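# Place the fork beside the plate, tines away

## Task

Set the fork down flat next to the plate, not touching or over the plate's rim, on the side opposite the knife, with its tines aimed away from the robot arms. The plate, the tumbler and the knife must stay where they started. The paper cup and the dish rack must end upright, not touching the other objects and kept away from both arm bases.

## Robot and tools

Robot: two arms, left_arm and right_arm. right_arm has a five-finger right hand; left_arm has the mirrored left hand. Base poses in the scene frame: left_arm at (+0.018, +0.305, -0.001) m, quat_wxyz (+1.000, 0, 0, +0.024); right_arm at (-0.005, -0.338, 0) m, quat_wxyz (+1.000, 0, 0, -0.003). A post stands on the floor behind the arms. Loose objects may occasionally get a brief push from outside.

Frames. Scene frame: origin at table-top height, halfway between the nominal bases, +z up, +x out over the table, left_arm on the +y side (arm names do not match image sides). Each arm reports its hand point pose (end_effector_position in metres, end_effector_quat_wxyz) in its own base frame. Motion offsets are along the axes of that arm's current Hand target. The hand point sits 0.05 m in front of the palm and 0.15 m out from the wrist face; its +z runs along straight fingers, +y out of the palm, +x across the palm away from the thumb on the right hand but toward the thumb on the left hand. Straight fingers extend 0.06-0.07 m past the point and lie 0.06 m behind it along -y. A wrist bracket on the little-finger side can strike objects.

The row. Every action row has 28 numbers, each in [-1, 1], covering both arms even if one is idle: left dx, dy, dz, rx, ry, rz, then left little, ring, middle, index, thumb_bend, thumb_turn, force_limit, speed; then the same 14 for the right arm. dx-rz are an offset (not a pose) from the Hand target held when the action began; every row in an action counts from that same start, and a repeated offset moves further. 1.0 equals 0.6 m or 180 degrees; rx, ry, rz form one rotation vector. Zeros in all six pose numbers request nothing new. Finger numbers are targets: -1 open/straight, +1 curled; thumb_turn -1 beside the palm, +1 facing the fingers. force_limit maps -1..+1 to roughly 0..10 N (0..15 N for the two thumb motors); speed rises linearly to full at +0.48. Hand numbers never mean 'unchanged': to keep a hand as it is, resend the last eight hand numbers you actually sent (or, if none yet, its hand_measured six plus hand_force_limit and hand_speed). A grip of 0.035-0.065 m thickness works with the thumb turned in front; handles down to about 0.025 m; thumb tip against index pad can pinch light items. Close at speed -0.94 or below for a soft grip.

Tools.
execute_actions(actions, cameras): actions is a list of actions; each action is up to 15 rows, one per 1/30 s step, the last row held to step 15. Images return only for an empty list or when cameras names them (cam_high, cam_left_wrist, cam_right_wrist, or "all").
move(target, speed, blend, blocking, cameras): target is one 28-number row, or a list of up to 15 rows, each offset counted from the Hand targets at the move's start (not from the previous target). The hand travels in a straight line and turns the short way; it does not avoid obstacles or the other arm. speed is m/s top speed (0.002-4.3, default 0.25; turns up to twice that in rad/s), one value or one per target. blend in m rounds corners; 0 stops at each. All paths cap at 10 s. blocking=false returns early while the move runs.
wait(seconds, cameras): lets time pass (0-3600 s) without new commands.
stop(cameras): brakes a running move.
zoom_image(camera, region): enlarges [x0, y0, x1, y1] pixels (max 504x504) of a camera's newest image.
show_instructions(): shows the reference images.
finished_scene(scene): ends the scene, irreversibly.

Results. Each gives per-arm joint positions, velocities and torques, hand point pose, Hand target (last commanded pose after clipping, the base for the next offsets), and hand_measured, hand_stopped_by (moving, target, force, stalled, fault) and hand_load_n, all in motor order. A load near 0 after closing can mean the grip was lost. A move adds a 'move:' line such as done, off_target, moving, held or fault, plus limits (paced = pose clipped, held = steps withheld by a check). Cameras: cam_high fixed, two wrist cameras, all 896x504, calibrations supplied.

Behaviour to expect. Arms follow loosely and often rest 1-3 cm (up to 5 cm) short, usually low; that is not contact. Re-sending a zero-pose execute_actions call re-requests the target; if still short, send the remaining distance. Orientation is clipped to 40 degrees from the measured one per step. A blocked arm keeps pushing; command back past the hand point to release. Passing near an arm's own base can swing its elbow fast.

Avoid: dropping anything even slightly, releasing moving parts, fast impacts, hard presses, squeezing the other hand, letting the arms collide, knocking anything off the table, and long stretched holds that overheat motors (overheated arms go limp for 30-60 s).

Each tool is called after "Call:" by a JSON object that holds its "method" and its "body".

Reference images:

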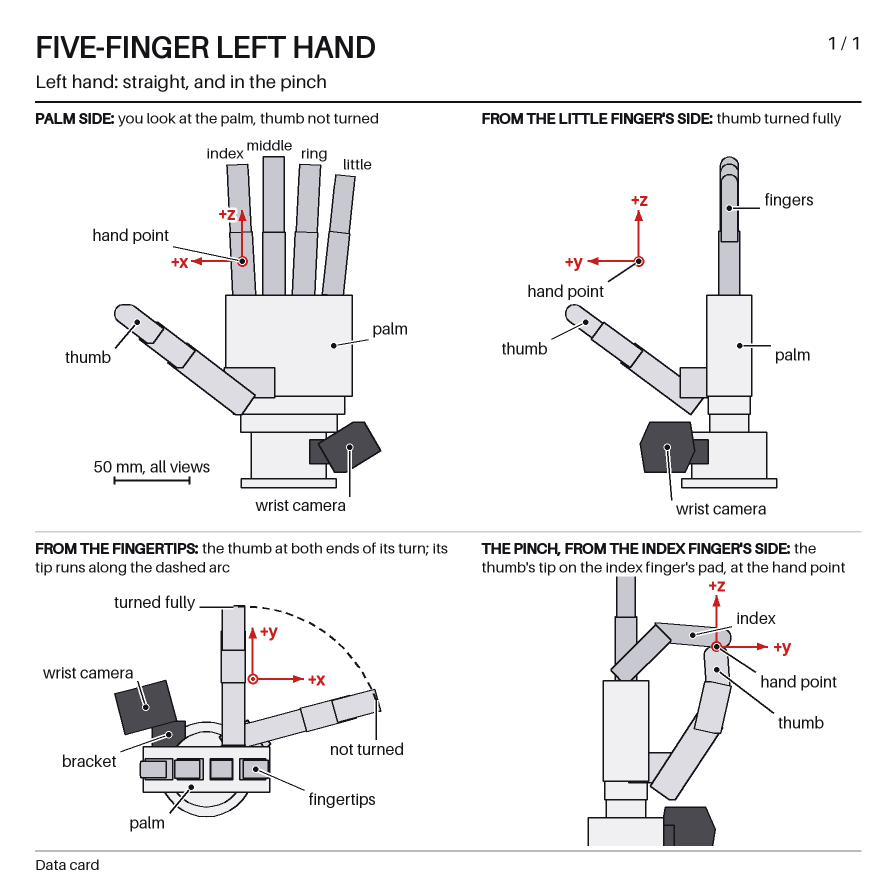

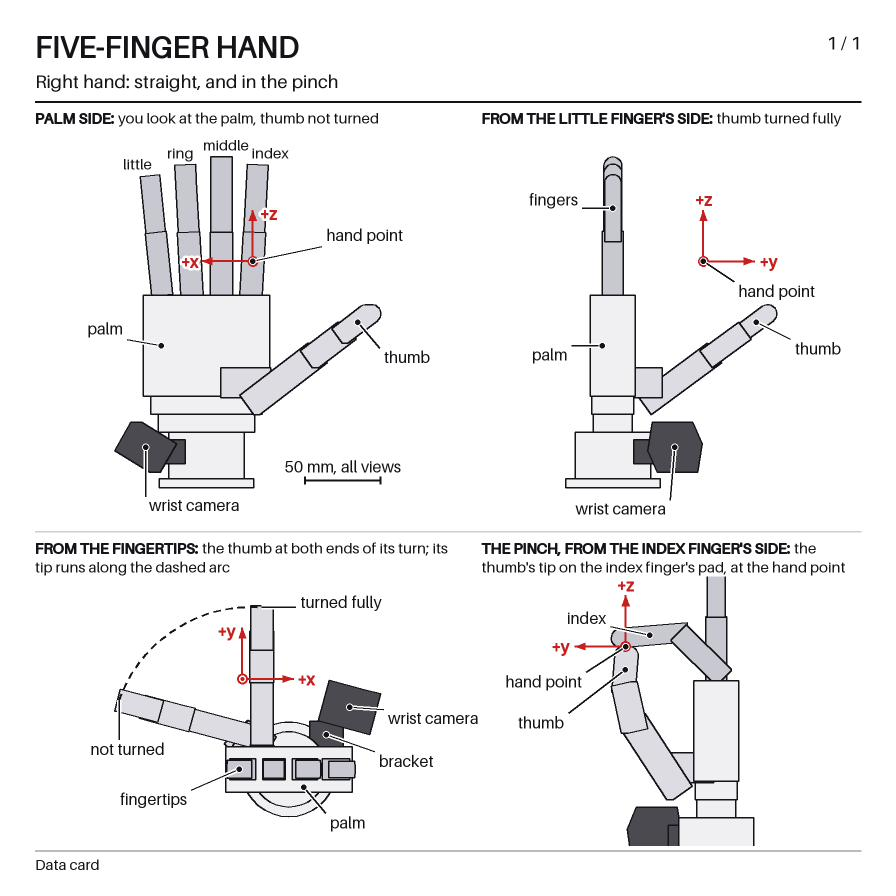

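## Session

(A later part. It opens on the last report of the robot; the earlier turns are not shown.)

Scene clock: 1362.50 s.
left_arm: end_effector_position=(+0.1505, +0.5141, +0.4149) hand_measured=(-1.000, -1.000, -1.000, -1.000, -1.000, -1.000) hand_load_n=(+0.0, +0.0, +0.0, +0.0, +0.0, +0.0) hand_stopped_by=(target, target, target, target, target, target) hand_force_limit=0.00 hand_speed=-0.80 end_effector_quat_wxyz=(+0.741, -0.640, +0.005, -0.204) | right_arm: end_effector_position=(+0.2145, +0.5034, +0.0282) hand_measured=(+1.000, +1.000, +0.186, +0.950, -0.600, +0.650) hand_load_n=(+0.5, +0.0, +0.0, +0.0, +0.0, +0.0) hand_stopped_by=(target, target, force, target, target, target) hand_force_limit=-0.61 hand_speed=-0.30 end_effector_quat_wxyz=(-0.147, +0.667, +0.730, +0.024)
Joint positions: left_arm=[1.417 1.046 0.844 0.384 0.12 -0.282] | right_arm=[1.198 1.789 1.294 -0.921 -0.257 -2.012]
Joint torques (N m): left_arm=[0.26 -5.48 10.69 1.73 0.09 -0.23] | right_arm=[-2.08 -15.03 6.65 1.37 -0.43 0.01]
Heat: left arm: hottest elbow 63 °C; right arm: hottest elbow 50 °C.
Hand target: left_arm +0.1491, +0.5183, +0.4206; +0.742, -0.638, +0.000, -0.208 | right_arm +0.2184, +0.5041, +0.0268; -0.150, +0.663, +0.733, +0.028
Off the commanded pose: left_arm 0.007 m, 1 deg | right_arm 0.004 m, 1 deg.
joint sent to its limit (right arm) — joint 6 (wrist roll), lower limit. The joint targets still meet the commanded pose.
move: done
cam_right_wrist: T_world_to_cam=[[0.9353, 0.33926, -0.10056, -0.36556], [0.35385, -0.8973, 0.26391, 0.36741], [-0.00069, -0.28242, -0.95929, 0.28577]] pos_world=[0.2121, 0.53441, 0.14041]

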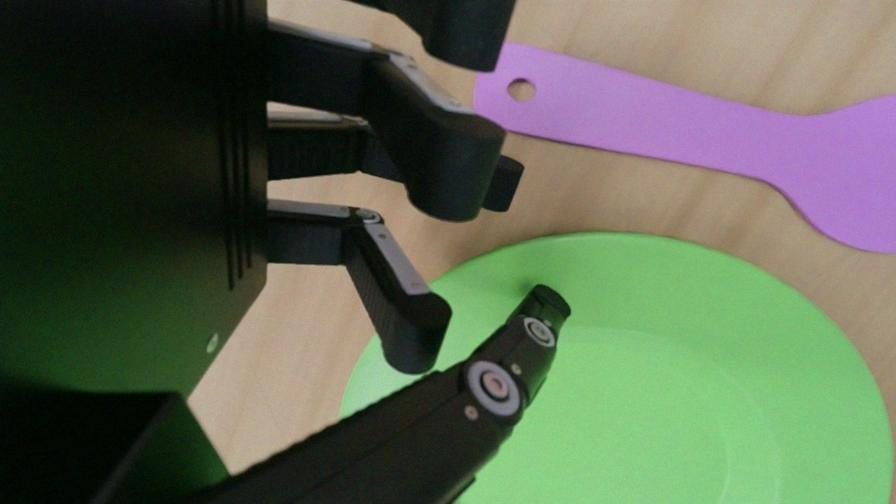

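Call:
{"method": "move", "body": {"target": [0,0,0,0,0,0,-1,-1,-1,-1,-1,-1,0,-0.8,-0.0043,0.0027,0.016,0,0,0,1,1,1,0.95,-0.6,0.65,-0.61,-0.3], "speed": 0.05, "cameras": ["cam_right_wrist"]}}

Call:
{"method": "zoom_image", "body": {"camera": "cam_right_wrist", "region": [400, 50, 700, 300]}}

Scene clock: 1367.93 s.
left_arm: end_effector_position=(+0.1505, +0.5141, +0.4149) hand_measured=(-1.000, -1.000, -1.000, -1.000, -1.000, -1.000) hand_load_n=(+0.0, +0.0, +0.0, -0.5, +0.0, -0.5) hand_stopped_by=(target, target, target, target, target, target) hand_force_limit=0.00 hand_speed=-0.80 end_effector_quat_wxyz=(+0.741, -0.640, +0.005, -0.204) | right_arm: end_effector_position=(+0.2155, +0.5059, +0.0236) hand_measured=(+1.000, +1.000, +0.186, +0.950, -0.600, +0.650) hand_load_n=(+0.0, +0.0, +0.0, +0.5, +0.0, +0.0) hand_stopped_by=(target, target, force, target, target, target) hand_force_limit=-0.61 hand_speed=-0.30 end_effector_quat_wxyz=(-0.149, +0.666, +0.730, +0.029)
Joint positions: left_arm=[1.417 1.046 0.844 0.384 0.12 -0.282] | right_arm=[1.198 1.794 1.286 -0.897 -0.257 -2.013]
Joint torques (N m): left_arm=[-0.26 -4.89 10.66 1.78 0.09 -0.22] | right_arm=[-1.79 -14.33 6.2 1.17 -0.42 0.02]
Heat: left arm: hottest elbow 63 °C; right arm: hottest elbow 49 °C.
Hand target: left_arm +0.1491, +0.5183, +0.4206; +0.742, -0.638, +0.000, -0.208 | right_arm +0.2184, +0.5042, +0.0168; -0.150, +0.663, +0.733, +0.028
Off the commanded pose: left_arm 0.007 m, 1 deg | right_arm 0.008 m, 1 deg.
joint sent to its limit (right arm) — joint 6 (wrist roll), lower limit. The joint targets still meet the commanded pose.
move: done
cam_right_wrist: T_world_to_cam=[[0.93558, 0.34066, -0.09291, -0.36875], [0.35309, -0.89995, 0.25577, 0.37227], [0.00352, -0.2721, -0.96226, 0.2761]] pos_world=[0.21258, 0.53577, 0.1362]

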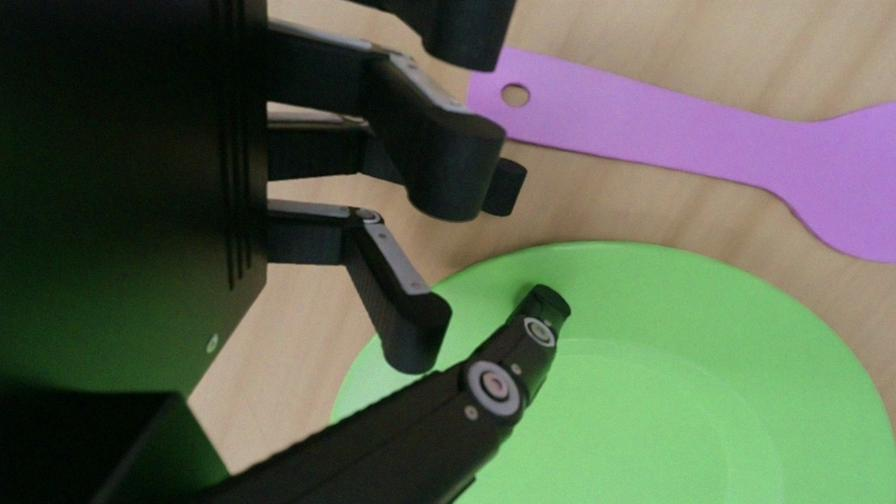

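Scaled by 1.680 from the camera's image (finer frame: 1280x720).

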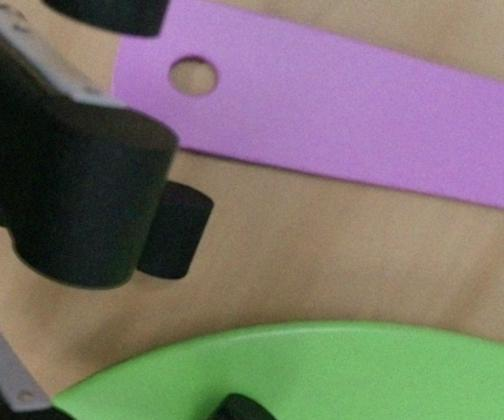

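Call:
{"method": "move", "body": {"target": [0,0,0,0,0,0,-1,-1,-1,-1,-1,-1,0,-0.8,0.0467,0.0045,0.0048,0,0,0,1,1,1,0.95,-0.6,0.65,-0.61,-0.3], "speed": 0.05, "cameras": ["cam_high","cam_right_wrist"]}}

Call:
{"method": "zoom_image", "body": {"camera": "cam_high", "region": [340, 260, 480, 380]}}

Scene clock: 1376.33 s.
left_arm: end_effector_position=(+0.1505, +0.5141, +0.4149) hand_measured=(-1.000, -1.000, -1.000, -1.000, -1.000, -1.000) hand_load_n=(+0.0, +0.0, +0.0, -0.5, +0.0, -0.5) hand_stopped_by=(target, target, target, target, target, target) hand_force_limit=0.00 hand_speed=-0.80 end_effector_quat_wxyz=(+0.741, -0.640, +0.005, -0.204) | right_arm: end_effector_position=(+0.2188, +0.5166, +0.0211) hand_measured=(+1.000, +1.000, +0.186, +0.950, -0.600, +0.650) hand_load_n=(+0.0, +0.0, -2.5, +0.0, +0.5, +0.0) hand_stopped_by=(target, target, force, target, target, target) hand_force_limit=-0.61 hand_speed=-0.30 end_effector_quat_wxyz=(-0.148, +0.666, +0.730, +0.027)
Joint positions: left_arm=[1.417 1.046 0.844 0.384 0.12 -0.282] | right_arm=[1.2 1.825 1.325 -0.91 -0.256 -2.013]
Joint torques (N m): left_arm=[0.26 -5.48 10.8 1.84 0.04 -0.26] | right_arm=[-0.97 -13.33 9.77 0.53 -0.41 0.12]
Heat: left arm: hottest elbow 63 °C; right arm: hottest elbow 49 °C.
Hand target: left_arm +0.1491, +0.5183, +0.4206; +0.742, -0.638, +0.000, -0.208 | right_arm +0.2182, +0.5322, +0.0209; -0.149, +0.663, +0.733, +0.028
Off the commanded pose: left_arm 0.007 m, 1 deg | right_arm 0.016 m, 1 deg.
move: off_target (right_arm)
cam_right_wrist: T_world_to_cam=[[0.93497, 0.34158, -0.09568, -0.37609], [0.35472, -0.89832, 0.25924, 0.38008], [0.0026, -0.27632, -0.96106, 0.27898]] pos_world=[0.21609, 0.54699, 0.1336]

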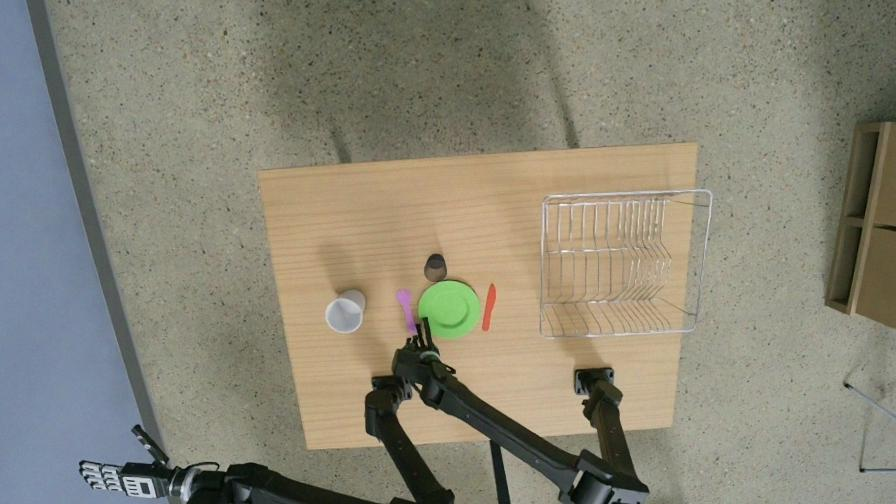

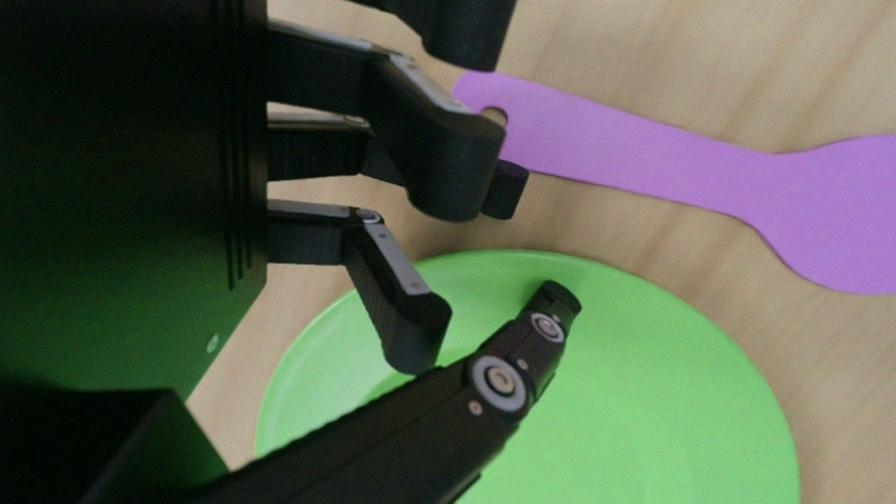

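Scaled by 3.600 from the camera's image (finer frame: 1280x720).

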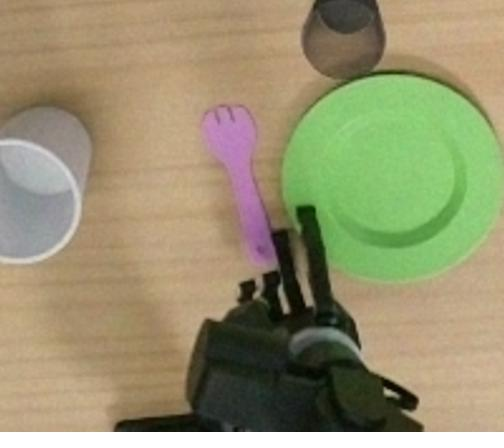

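Call:
{"method": "move", "body": {"target": [0,0,0,0,0,0,-1,-1,-1,-1,-1,-1,0,-0.8,0.0643,-0.0395,-0.2384,0,0,0,1,1,1,0.95,-0.6,0.65,-0.61,-0.3], "speed": 0.1, "cameras": ["cam_high","cam_right_wrist"]}}

Call:
{"method": "zoom_image", "body": {"camera": "cam_high", "region": [340, 240, 500, 380]}}

Scene clock: 1395.43 s.
left_arm: end_effector_position=(+0.1505, +0.5141, +0.4149) hand_measured=(-1.000, -1.000, -1.000, -1.000, -1.000, -1.000) hand_load_n=(+0.0, +0.0, +0.0, +0.0, +0.0, +0.0) hand_stopped_by=(target, target, target, target, target, target) hand_force_limit=0.00 hand_speed=-0.80 end_effector_quat_wxyz=(+0.741, -0.640, +0.005, -0.204) | right_arm: end_effector_position=(+0.2166, +0.5129, +0.1360) hand_measured=(+1.000, +1.000, +0.186, +0.950, -0.600, +0.650) hand_load_n=(+0.0, +0.0, +0.0, +0.0, +0.0, +0.0) hand_stopped_by=(target, target, force, target, target, target) hand_force_limit=-0.61 hand_speed=-0.30 end_effector_quat_wxyz=(-0.136, +0.670, +0.730, -0.003)
Joint positions: left_arm=[1.417 1.046 0.844 0.384 0.12 -0.282] | right_arm=[1.201 1.755 1.553 -1.274 -0.256 -2.013]
Joint torques (N m): left_arm=[0.09 -5.07 10.76 1.94 0.09 -0.24] | right_arm=[-0.32 -17.26 11.37 0.32 -0.44 0.11]
Heat: left arm: hottest elbow 63 °C; right arm: hottest elbow 50 °C.
Hand target: left_arm +0.1491, +0.5183, +0.4206; +0.742, -0.638, +0.000, -0.208 | right_arm +0.2183, +0.5324, +0.1708; -0.149, +0.663, +0.733, +0.028
Off the commanded pose: left_arm 0.007 m, 1 deg | right_arm 0.040 m, 4 deg.
move: off_target (right_arm)
cam_right_wrist: T_world_to_cam=[[0.93168, 0.33575, -0.13871, -0.35214], [0.36276, -0.88024, 0.30591, 0.33045], [-0.01939, -0.33533, -0.9419, 0.42073]] pos_world=[0.21637, 0.55018, 0.24635]

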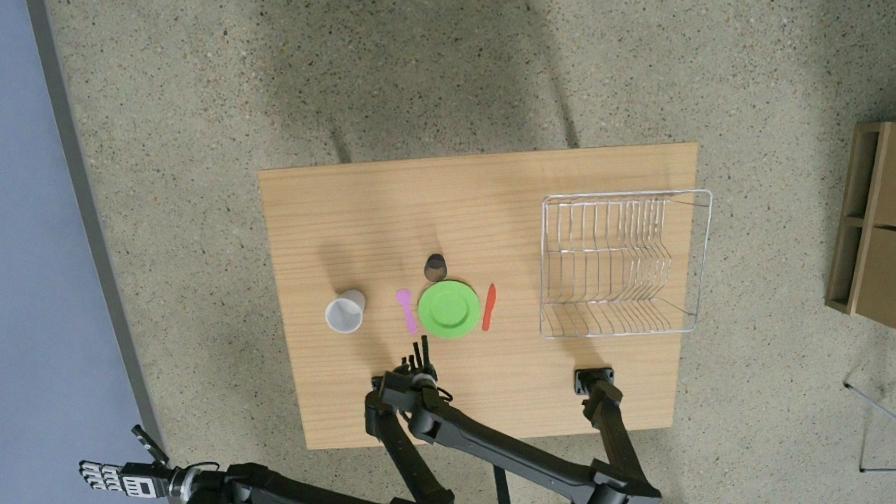

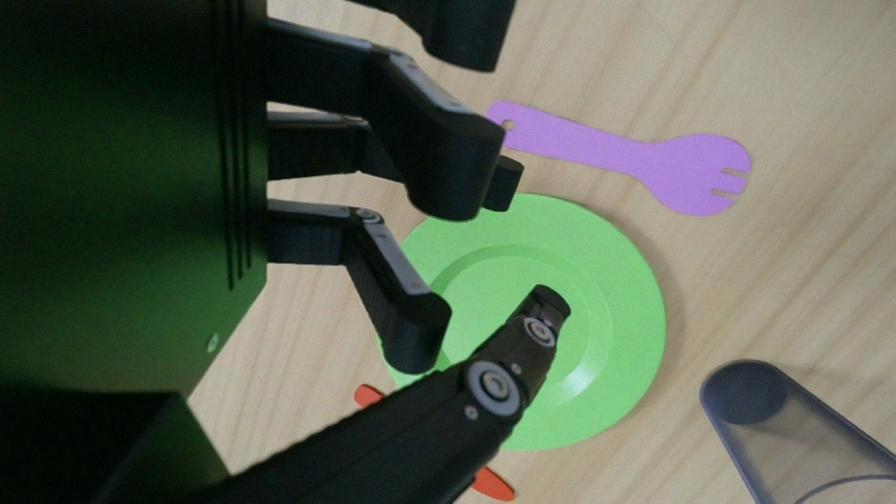

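Scaled by 3.150 from the camera's image (finer frame: 1280x720).

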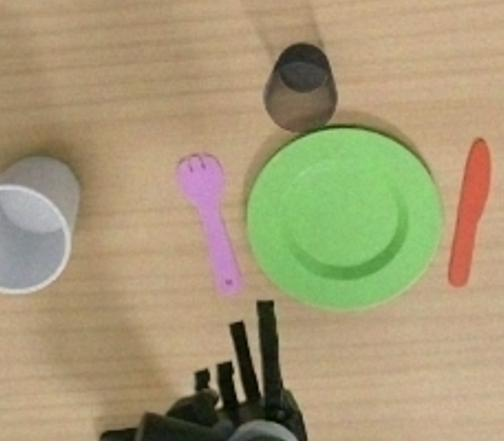

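Call:
{"method": "move", "body": {"target": [0,0,0,0,0,0,-1,-1,-1,-1,-1,-1,0,-0.8,-0.2063,-0.1105,0.0852,0,0,0,1,1,1,0.95,-1,-1,-0.61,-0.3], "speed": 0.15, "cameras": ["cam_high","cam_right_wrist"]}}

Call:
{"method": "zoom_image", "body": {"camera": "cam_high", "region": [380, 240, 540, 380]}}

Scene clock: 1432.37 s.
left_arm: end_effector_position=(+0.1505, +0.5141, +0.4149) hand_measured=(-1.000, -1.000, -1.000, -1.000, -1.000, -1.000) hand_load_n=(+0.0, +0.0, +0.0, +0.0, +0.0, +0.0) hand_stopped_by=(target, target, target, target, target, target) hand_force_limit=0.00 hand_speed=-0.80 end_effector_quat_wxyz=(+0.741, -0.640, +0.005, -0.204) | right_arm: end_effector_position=(+0.1559, +0.4153, +0.0943) hand_measured=(+1.000, +1.000, +0.186, +0.950, -1.000, -1.000) hand_load_n=(+0.0, +0.0, +0.0, +0.0, +0.0, +0.0) hand_stopped_by=(target, target, force, target, target, target) hand_force_limit=-0.61 hand_speed=-0.30 end_effector_quat_wxyz=(-0.145, +0.664, +0.734, +0.016)
Joint positions: left_arm=[1.417 1.046 0.844 0.384 0.12 -0.282] | right_arm=[1.251 1.472 1.088 -1.035 -0.252 -1.971]
Joint torques (N m): left_arm=[-0.03 -5.48 10.71 1.69 0.05 -0.21] | right_arm=[-0.15 -12.51 6.63 1.29 -0.3 0.26]
Heat: left arm: hottest elbow 63 °C; right arm: hottest elbow 61 °C.
Hand target: left_arm +0.1491, +0.5183, +0.4206; +0.742, -0.638, +0.000, -0.208 | right_arm +0.1534, +0.4173, +0.1008; -0.149, +0.663, +0.733, +0.028
Off the commanded pose: left_arm 0.007 m, 1 deg | right_arm 0.007 m, 1 deg.
move: done
cam_right_wrist: T_world_to_cam=[[0.93026, 0.3499, -0.11038, -0.277], [0.36689, -0.88922, 0.27327, 0.28535], [-0.00254, -0.29471, -0.95558, 0.32941]] pos_world=[0.15382, 0.44774, 0.20622]

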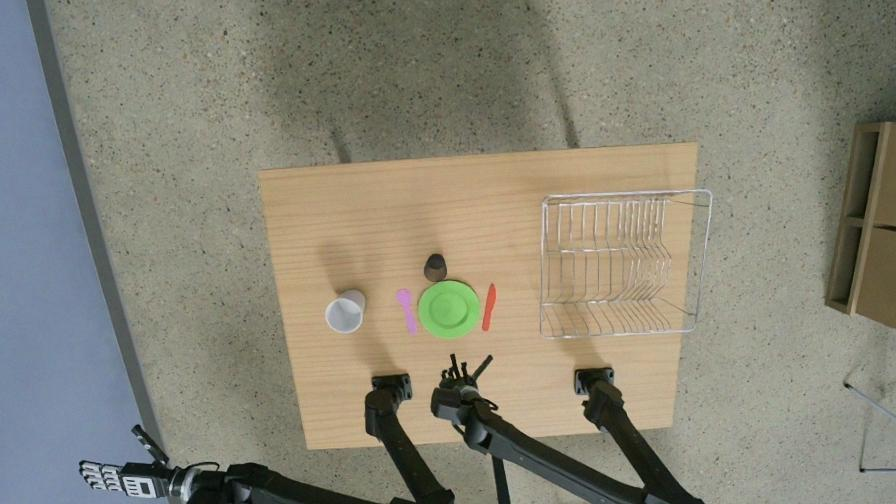

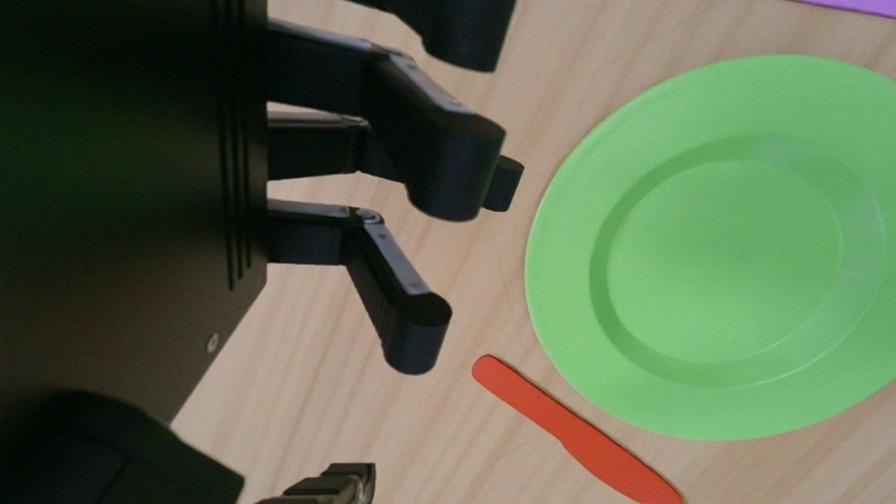

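Scaled by 3.150 from the camera's image (finer frame: 1280x720).

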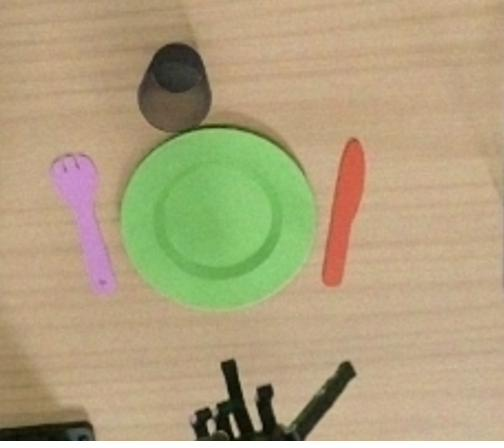

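Call:
{"method": "move", "body": {"target": [0,0,0,0,0,0,-1,-1,-1,-1,-1,-1,0,-0.8,-0.03,0.0184,0.1113,0,0,0,1,1,1,0.95,-1,-1,-0.61,-0.3], "speed": 0.1, "cameras": ["cam_right_wrist"]}}

Scene clock: 1443.60 s.
left_arm: end_effector_position=(+0.1505, +0.5141, +0.4149) hand_measured=(-1.000, -1.000, -1.000, -1.000, -1.000, -1.000) hand_load_n=(+0.0, +0.0, +0.0, +0.0, +0.0, -0.5) hand_stopped_by=(target, target, target, target, target, target) hand_force_limit=0.00 hand_speed=-0.80 end_effector_quat_wxyz=(+0.741, -0.640, +0.005, -0.204) | right_arm: end_effector_position=(+0.1562, +0.4158, +0.0329) hand_measured=(+1.000, +1.000, +0.186, +0.950, -1.000, -1.000) hand_load_n=(+0.0, +0.0, +0.0, +0.5, +0.0, +0.0) hand_stopped_by=(target, target, force, target, target, target) hand_force_limit=-0.61 hand_speed=-0.30 end_effector_quat_wxyz=(-0.149, +0.663, +0.734, +0.026)
Joint positions: left_arm=[1.417 1.046 0.844 0.384 0.12 -0.282] | right_arm=[1.251 1.538 0.979 -0.84 -0.251 -1.971]
Joint torques (N m): left_arm=[0.5 -4.95 10.8 1.8 0.05 -0.25] | right_arm=[-0.03 -11.22 6.09 1.14 -0.22 0.2]
Heat: left arm: hottest elbow 63 °C; right arm: hottest elbow 58 °C.
Hand target: left_arm +0.1491, +0.5183, +0.4206; +0.742, -0.638, +0.000, -0.208 | right_arm +0.1534, +0.4172, +0.0308; -0.149, +0.663, +0.733, +0.028
Off the commanded pose: left_arm 0.007 m, 1 deg | right_arm 0.004 m, 0 deg.
move: done
cam_right_wrist: T_world_to_cam=[[0.93122, 0.35119, -0.09746, -0.28524], [0.36444, -0.89463, 0.25851, 0.30562], [0.00359, -0.27625, -0.96108, 0.26242]] pos_world=[0.1533, 0.44608, 0.1454]

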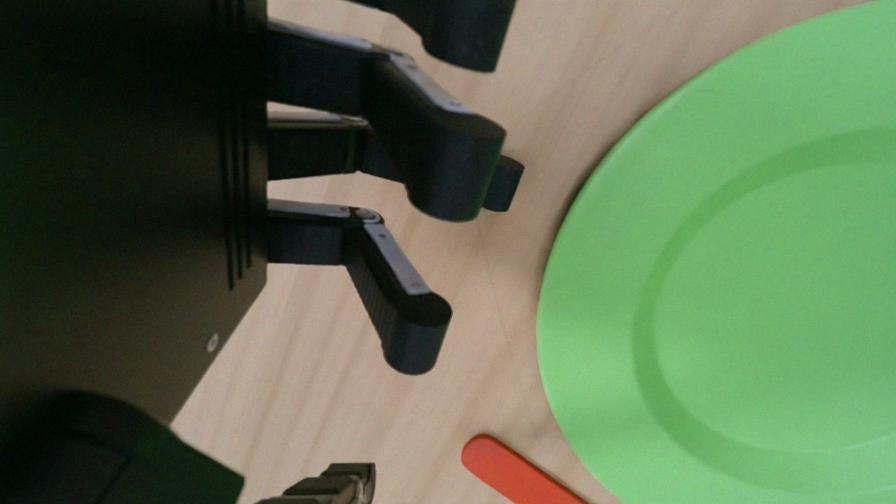

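Call:
{"method": "move", "body": {"target": [0,0,0,0,0,0,-1,-1,-1,-1,-1,-1,0,-0.8,-0.0077,0.0545,0.0027,0,0,0,1,1,1,0.95,-1,-1,-0.61,-0.3], "speed": 0.05, "cameras": ["cam_high","cam_right_wrist"]}}

Call:
{"method": "zoom_image", "body": {"camera": "cam_high", "region": [380, 240, 540, 380]}}

Scene clock: 1451.10 s.
left_arm: end_effector_position=(+0.1505, +0.5141, +0.4149) hand_measured=(-1.000, -1.000, -1.000, -1.000, -1.000, -1.000) hand_load_n=(+0.0, +0.0, +0.0, +0.0, +0.0, +0.0) hand_stopped_by=(target, target, target, target, target, target) hand_force_limit=0.00 hand_speed=-0.80 end_effector_quat_wxyz=(+0.741, -0.640, +0.005, -0.204) | right_arm: end_effector_position=(+0.1771, +0.4067, +0.0199) hand_measured=(+1.000, +1.000, +0.186, +0.950, -1.000, -1.000) hand_load_n=(+0.0, +0.0, -1.0, +0.5, -0.5, +0.0) hand_stopped_by=(target, target, force, target, target, target) hand_force_limit=-0.61 hand_speed=-0.30 end_effector_quat_wxyz=(-0.144, +0.669, +0.729, +0.017)
Joint positions: left_arm=[1.417 1.046 0.844 0.384 0.12 -0.282] | right_arm=[1.198 1.57 0.979 -0.84 -0.256 -2.012]
Joint torques (N m): left_arm=[-0.09 -5.36 10.77 1.73 0.1 -0.22] | right_arm=[-1.9 -10.4 7.64 1.35 -0.37 0.01]
Heat: left arm: hottest elbow 63 °C; right arm: hottest elbow 56 °C.
Hand target: left_arm +0.1491, +0.5183, +0.4206; +0.742, -0.638, +0.000, -0.208 | right_arm +0.1855, +0.4170, +0.0228; -0.149, +0.663, +0.733, +0.028
Off the commanded pose: left_arm 0.007 m, 1 deg | right_arm 0.014 m, 2 deg.
joint sent to its limit (right arm) — joint 6 (wrist roll), lower limit. The joint targets still meet the commanded pose.
move: off_target (right_arm)
cam_right_wrist: T_world_to_cam=[[0.93508, 0.33699, -0.1098, -0.29743], [0.35439, -0.89378, 0.27489, 0.29438], [-0.0055, -0.29596, -0.95518, 0.25681]] pos_world=[0.17521, 0.43935, 0.13172]

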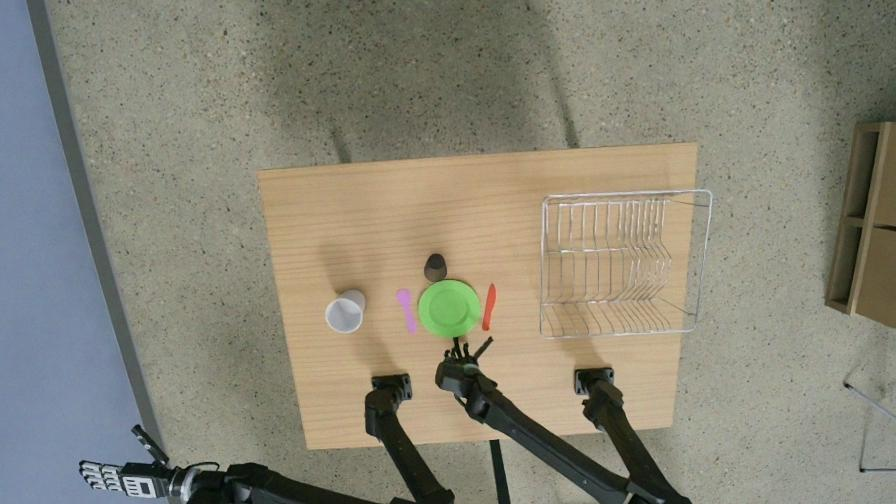

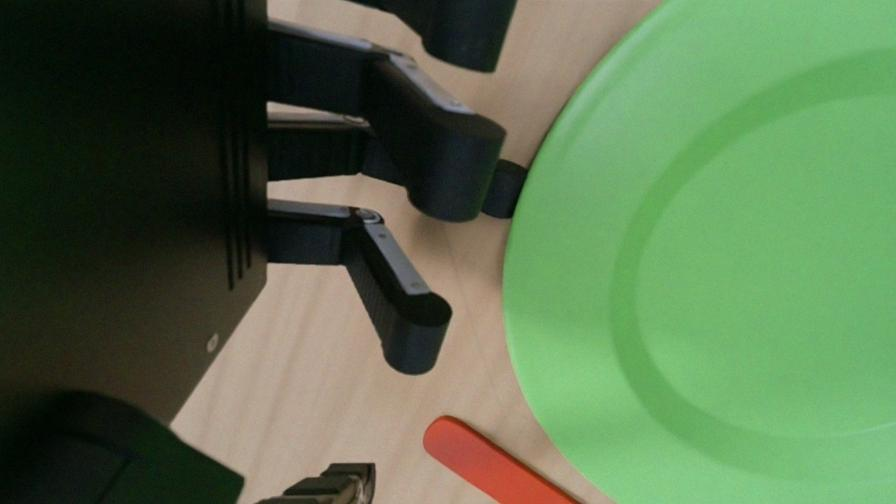

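Scaled by 3.150 from the camera's image (finer frame: 1280x720).

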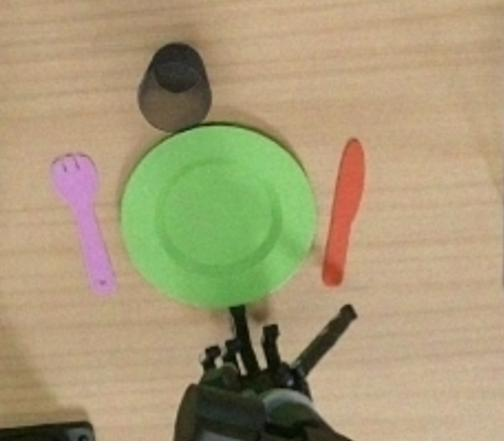

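Call:
{"method": "move", "body": {"target": [0,0,0,0,0,0,-1,-1,-1,-1,-1,-1,0,-0.8,0.005,0.0193,-0.0088,0,0,0,1,1,1,0.95,-1,-1,-0.61,-0.3], "speed": 0.04, "cameras": ["cam_high","cam_right_wrist"]}}

Call:
{"method": "zoom_image", "body": {"camera": "cam_high", "region": [380, 240, 540, 380]}}

Scene clock: 1459.73 s.
left_arm: end_effector_position=(+0.1505, +0.5141, +0.4149) hand_measured=(-1.000, -1.000, -1.000, -1.000, -1.000, -1.000) hand_load_n=(+0.0, -0.5, +0.0, +0.0, +0.0, +0.0) hand_stopped_by=(target, target, target, target, target, target) hand_force_limit=0.00 hand_speed=-0.80 end_effector_quat_wxyz=(+0.741, -0.640, +0.005, -0.204) | right_arm: end_effector_position=(+0.1836, +0.4039, +0.0194) hand_measured=(+1.000, +1.000, +0.186, +0.950, -1.000, -1.000) hand_load_n=(+0.0, +0.5, -1.5, +0.0, +0.0, +0.0) hand_stopped_by=(target, target, force, target, target, target) hand_force_limit=-0.61 hand_speed=-0.30 end_effector_quat_wxyz=(-0.143, +0.673, +0.725, +0.018)
Joint positions: left_arm=[1.417 1.046 0.844 0.384 0.12 -0.282] | right_arm=[1.182 1.571 0.979 -0.84 -0.255 -2.015]
Joint torques (N m): left_arm=[0.21 -5.19 10.69 1.77 0.11 -0.23] | right_arm=[-2.61 -9.99 9.43 0.81 -0.12 0.07]
Heat: left arm: hottest elbow 64 °C; right arm: hottest elbow 54 °C.
Hand target: left_arm +0.1491, +0.5183, +0.4206; +0.742, -0.638, +0.000, -0.208 | right_arm +0.1976, +0.4201, +0.0269; -0.149, +0.663, +0.733, +0.028
Off the commanded pose: left_arm 0.007 m, 1 deg | right_arm 0.023 m, 2 deg.
joint sent to its limit (right arm) — joint 6 (wrist roll), lower limit. The joint targets still meet the commanded pose.
move: off_target (right_arm)
cam_right_wrist: T_world_to_cam=[[0.93934, 0.32517, -0.10914, -0.29872], [0.3429, -0.89794, 0.27593, 0.29344], [-0.00827, -0.29661, -0.95496, 0.25633]] pos_world=[0.1821, 0.43666, 0.13122]

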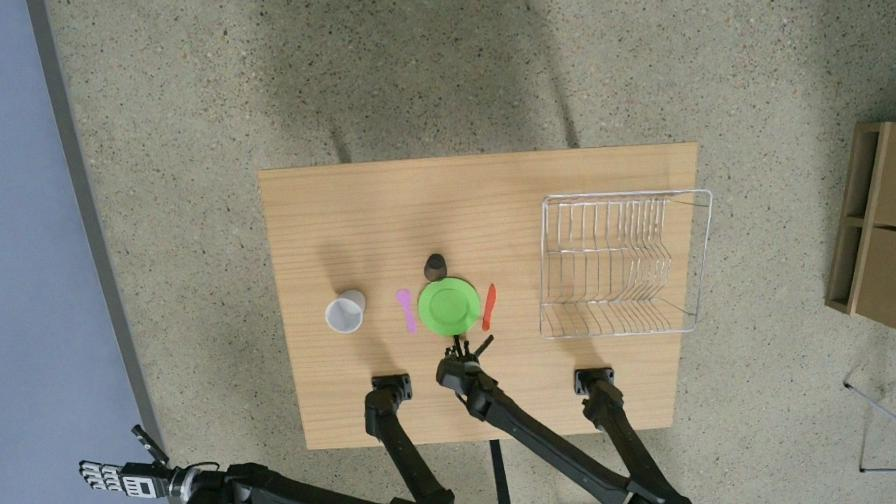

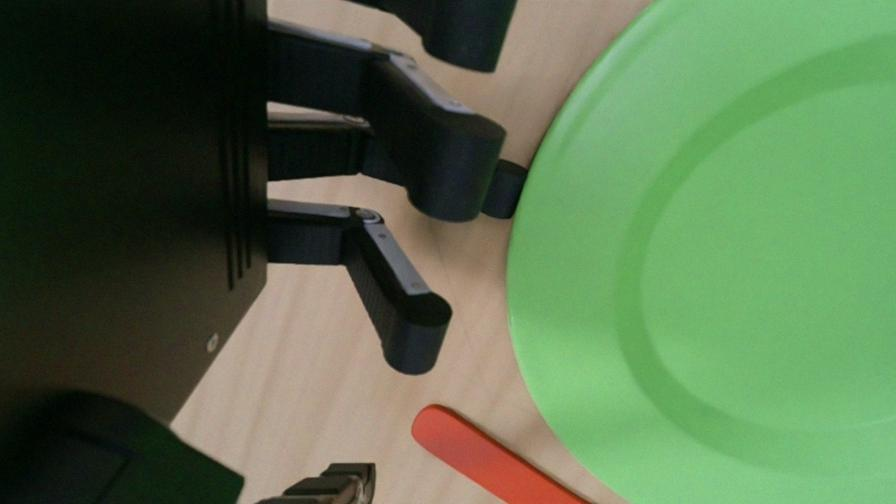

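Scaled by 3.150 from the camera's image (finer frame: 1280x720).

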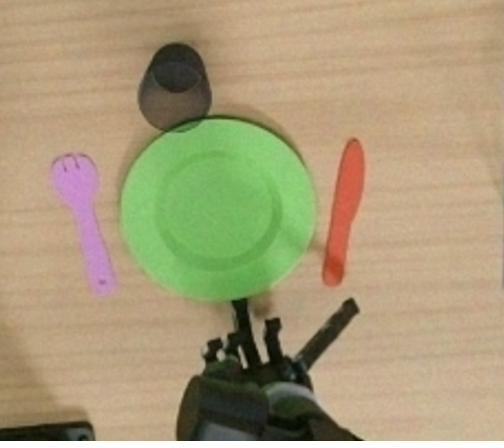

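Call:
{"method": "move", "body": {"target": [0,0,0,0,0,0,-1,-1,-1,-1,-1,-1,0,-0.8,-0.001,0.0165,-0.003,0,0,0,1,1,1,0.95,-1,-1,-0.61,-0.3], "speed": 0.04, "cameras": ["cam_high","cam_right_wrist"]}}

Call:
{"method": "zoom_image", "body": {"camera": "cam_high", "region": [380, 240, 540, 380]}}

Scene clock: 1467.00 s.
left_arm: end_effector_position=(+0.1505, +0.5141, +0.4149) hand_measured=(-1.000, -1.000, -1.000, -1.000, -1.000, -1.000) hand_load_n=(+0.0, +0.0, +0.0, +0.0, +0.0, -0.5) hand_stopped_by=(target, target, target, target, target, target) hand_force_limit=0.00 hand_speed=-0.80 end_effector_quat_wxyz=(+0.741, -0.640, +0.005, -0.204) | right_arm: end_effector_position=(+0.1933, +0.4046, +0.0195) hand_measured=(+1.000, +1.000, +0.186, +0.950, -1.000, -1.000) hand_load_n=(+0.0, +0.0, -1.5, +0.0, +0.0, +0.0) hand_stopped_by=(target, target, force, target, target, target) hand_force_limit=-0.61 hand_speed=-0.30 end_effector_quat_wxyz=(-0.141, +0.680, +0.720, +0.021)
Joint positions: left_arm=[1.417 1.046 0.844 0.384 0.12 -0.282] | right_arm=[1.165 1.581 0.991 -0.84 -0.249 -2.016]
Joint torques (N m): left_arm=[0.32 -5.83 10.67 1.78 0.07 -0.22] | right_arm=[-2.61 -9.76 9.46 0.76 -0.15 0.09]
Heat: left arm: hottest elbow 64 °C; right arm: hottest elbow 54 °C.
Hand target: left_arm +0.1491, +0.5183, +0.4206; +0.742, -0.638, +0.000, -0.208 | right_arm +0.2077, +0.4203, +0.0269; -0.149, +0.663, +0.733, +0.028
Off the commanded pose: left_arm 0.007 m, 1 deg | right_arm 0.022 m, 3 deg.
joint sent to its limit (right arm) — joint 6 (wrist roll), lower limit. The joint targets are off in orientation, not in position.
move: off_target (right_arm)
cam_right_wrist: T_world_to_cam=[[0.94543, 0.30894, -0.10355, -0.30276], [0.32574, -0.90357, 0.2783, 0.2963], [-0.00758, -0.29685, -0.9549, 0.25671]] pos_world=[0.19167, 0.43746, 0.13132]

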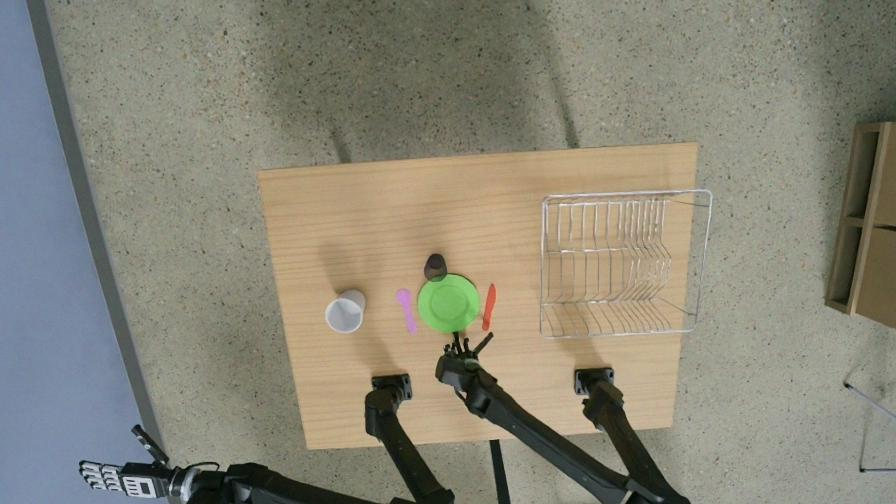

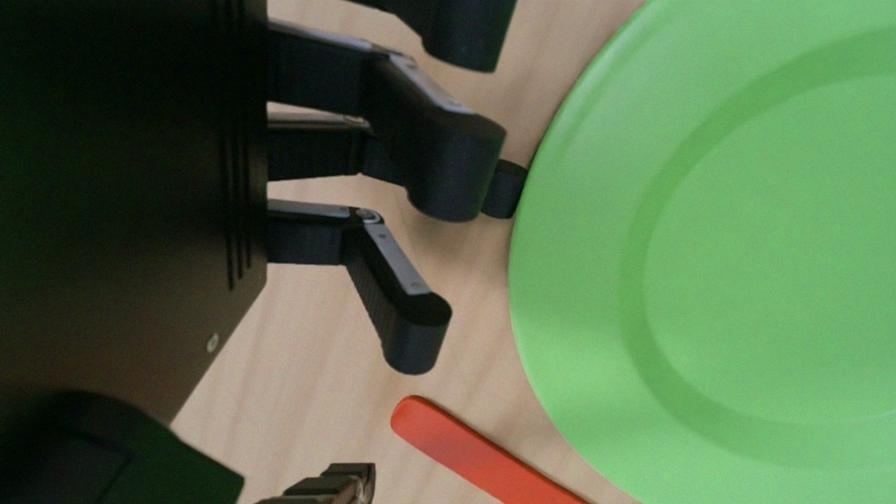

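Scaled by 3.150 from the camera's image (finer frame: 1280x720).

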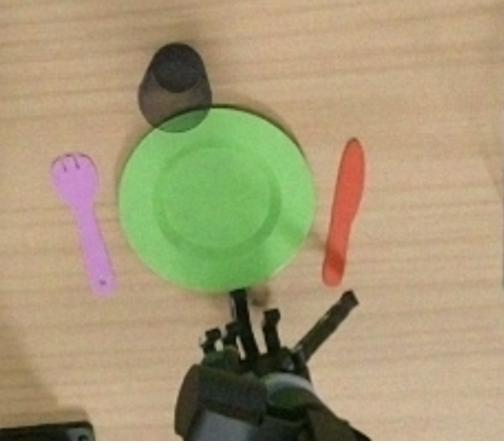

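Call:
{"method": "move", "body": {"target": [[0,0,0,0,0,0,-1,-1,-1,-1,-1,-1,0,-0.8,0.0057,-0.0735,0.0137,0,0,0,1,1,1,0.95,-1,-1,-0.61,-0.3],[0,0,0,0,0,0,-1,-1,-1,-1,-1,-1,0,-0.8,0.0828,-0.1208,-0.2725,0,0,0,1,1,1,0.95,-1,-1,-0.61,-0.3]], "speed": 0.12, "cameras": ["cam_high","cam_right_wrist"]}}

Call:
{"method": "zoom_image", "body": {"camera": "cam_high", "region": [310, 240, 520, 380]}}

Scene clock: 1476.93 s.
left_arm: end_effector_position=(+0.1505, +0.5141, +0.4149) hand_measured=(-1.000, -1.000, -1.000, -1.000, -1.000, -1.000) hand_load_n=(+0.0, +0.0, +0.0, +0.0, +0.0, +0.0) hand_stopped_by=(target, target, target, target, target, target) hand_force_limit=0.00 hand_speed=-0.80 end_effector_quat_wxyz=(+0.741, -0.640, +0.005, -0.204) | right_arm: end_effector_position=(+0.1590, +0.4047, +0.1776) hand_measured=(+1.000, +1.000, +0.186, +0.950, -1.000, -1.000) hand_load_n=(+0.0, +0.0, +0.0, +0.0, +0.0, +0.0) hand_stopped_by=(target, target, force, target, target, target) hand_force_limit=-0.61 hand_speed=-0.30 end_effector_quat_wxyz=(-0.137, +0.665, +0.734, +0.001)
Joint positions: left_arm=[1.417 1.046 0.844 0.384 0.12 -0.282] | right_arm=[1.237 1.415 1.257 -1.302 -0.252 -1.99]
Joint torques (N m): left_arm=[-0.09 -5.42 10.7 1.8 0.09 -0.23] | right_arm=[-1.08 -10.93 11.52 0.36 -0.42 0.29]
Heat: left arm: hottest elbow 64 °C; right arm: hottest elbow 54 °C.
Hand target: left_arm +0.1491, +0.5183, +0.4206; +0.742, -0.638, +0.000, -0.208 | right_arm +0.1627, +0.4206, +0.2070; -0.150, +0.663, +0.733, +0.028
Off the commanded pose: left_arm 0.007 m, 1 deg | right_arm 0.034 m, 3 deg.
move: off_target (right_arm)
cam_right_wrist: T_world_to_cam=[[0.92794, 0.34896, -0.13095, -0.26251], [0.37258, -0.87808, 0.30028, 0.24183], [-0.0102, -0.32743, -0.94482, 0.41842]] pos_world=[0.15776, 0.44095, 0.28834]

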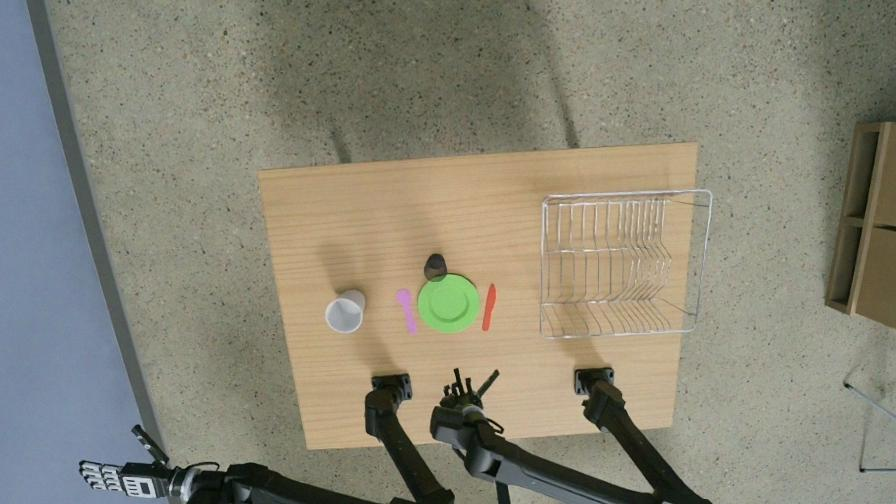

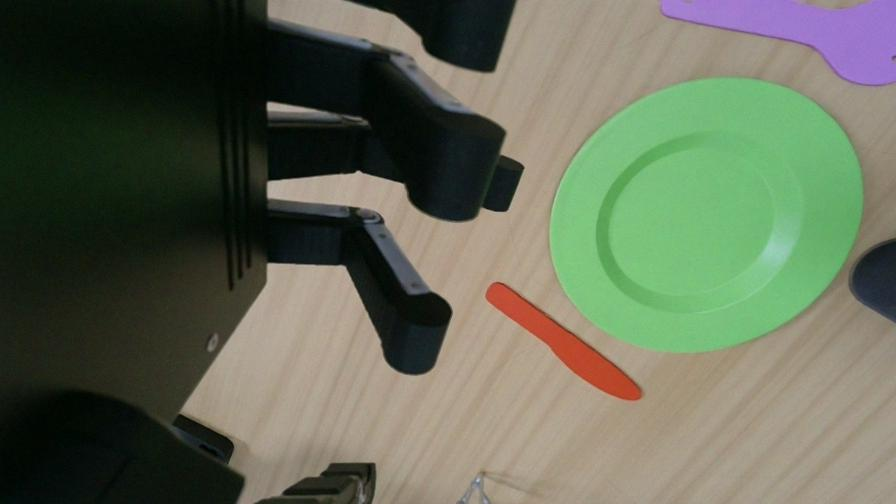

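Scaled by 2.400 from the camera's image (finer frame: 1280x720).

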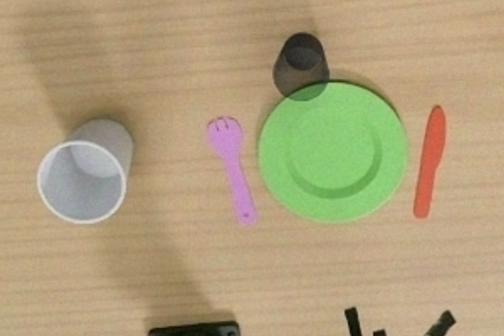

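Call:
{"method": "finished_scene", "body": {"scene": 1}}

The scene is finished: the task was done.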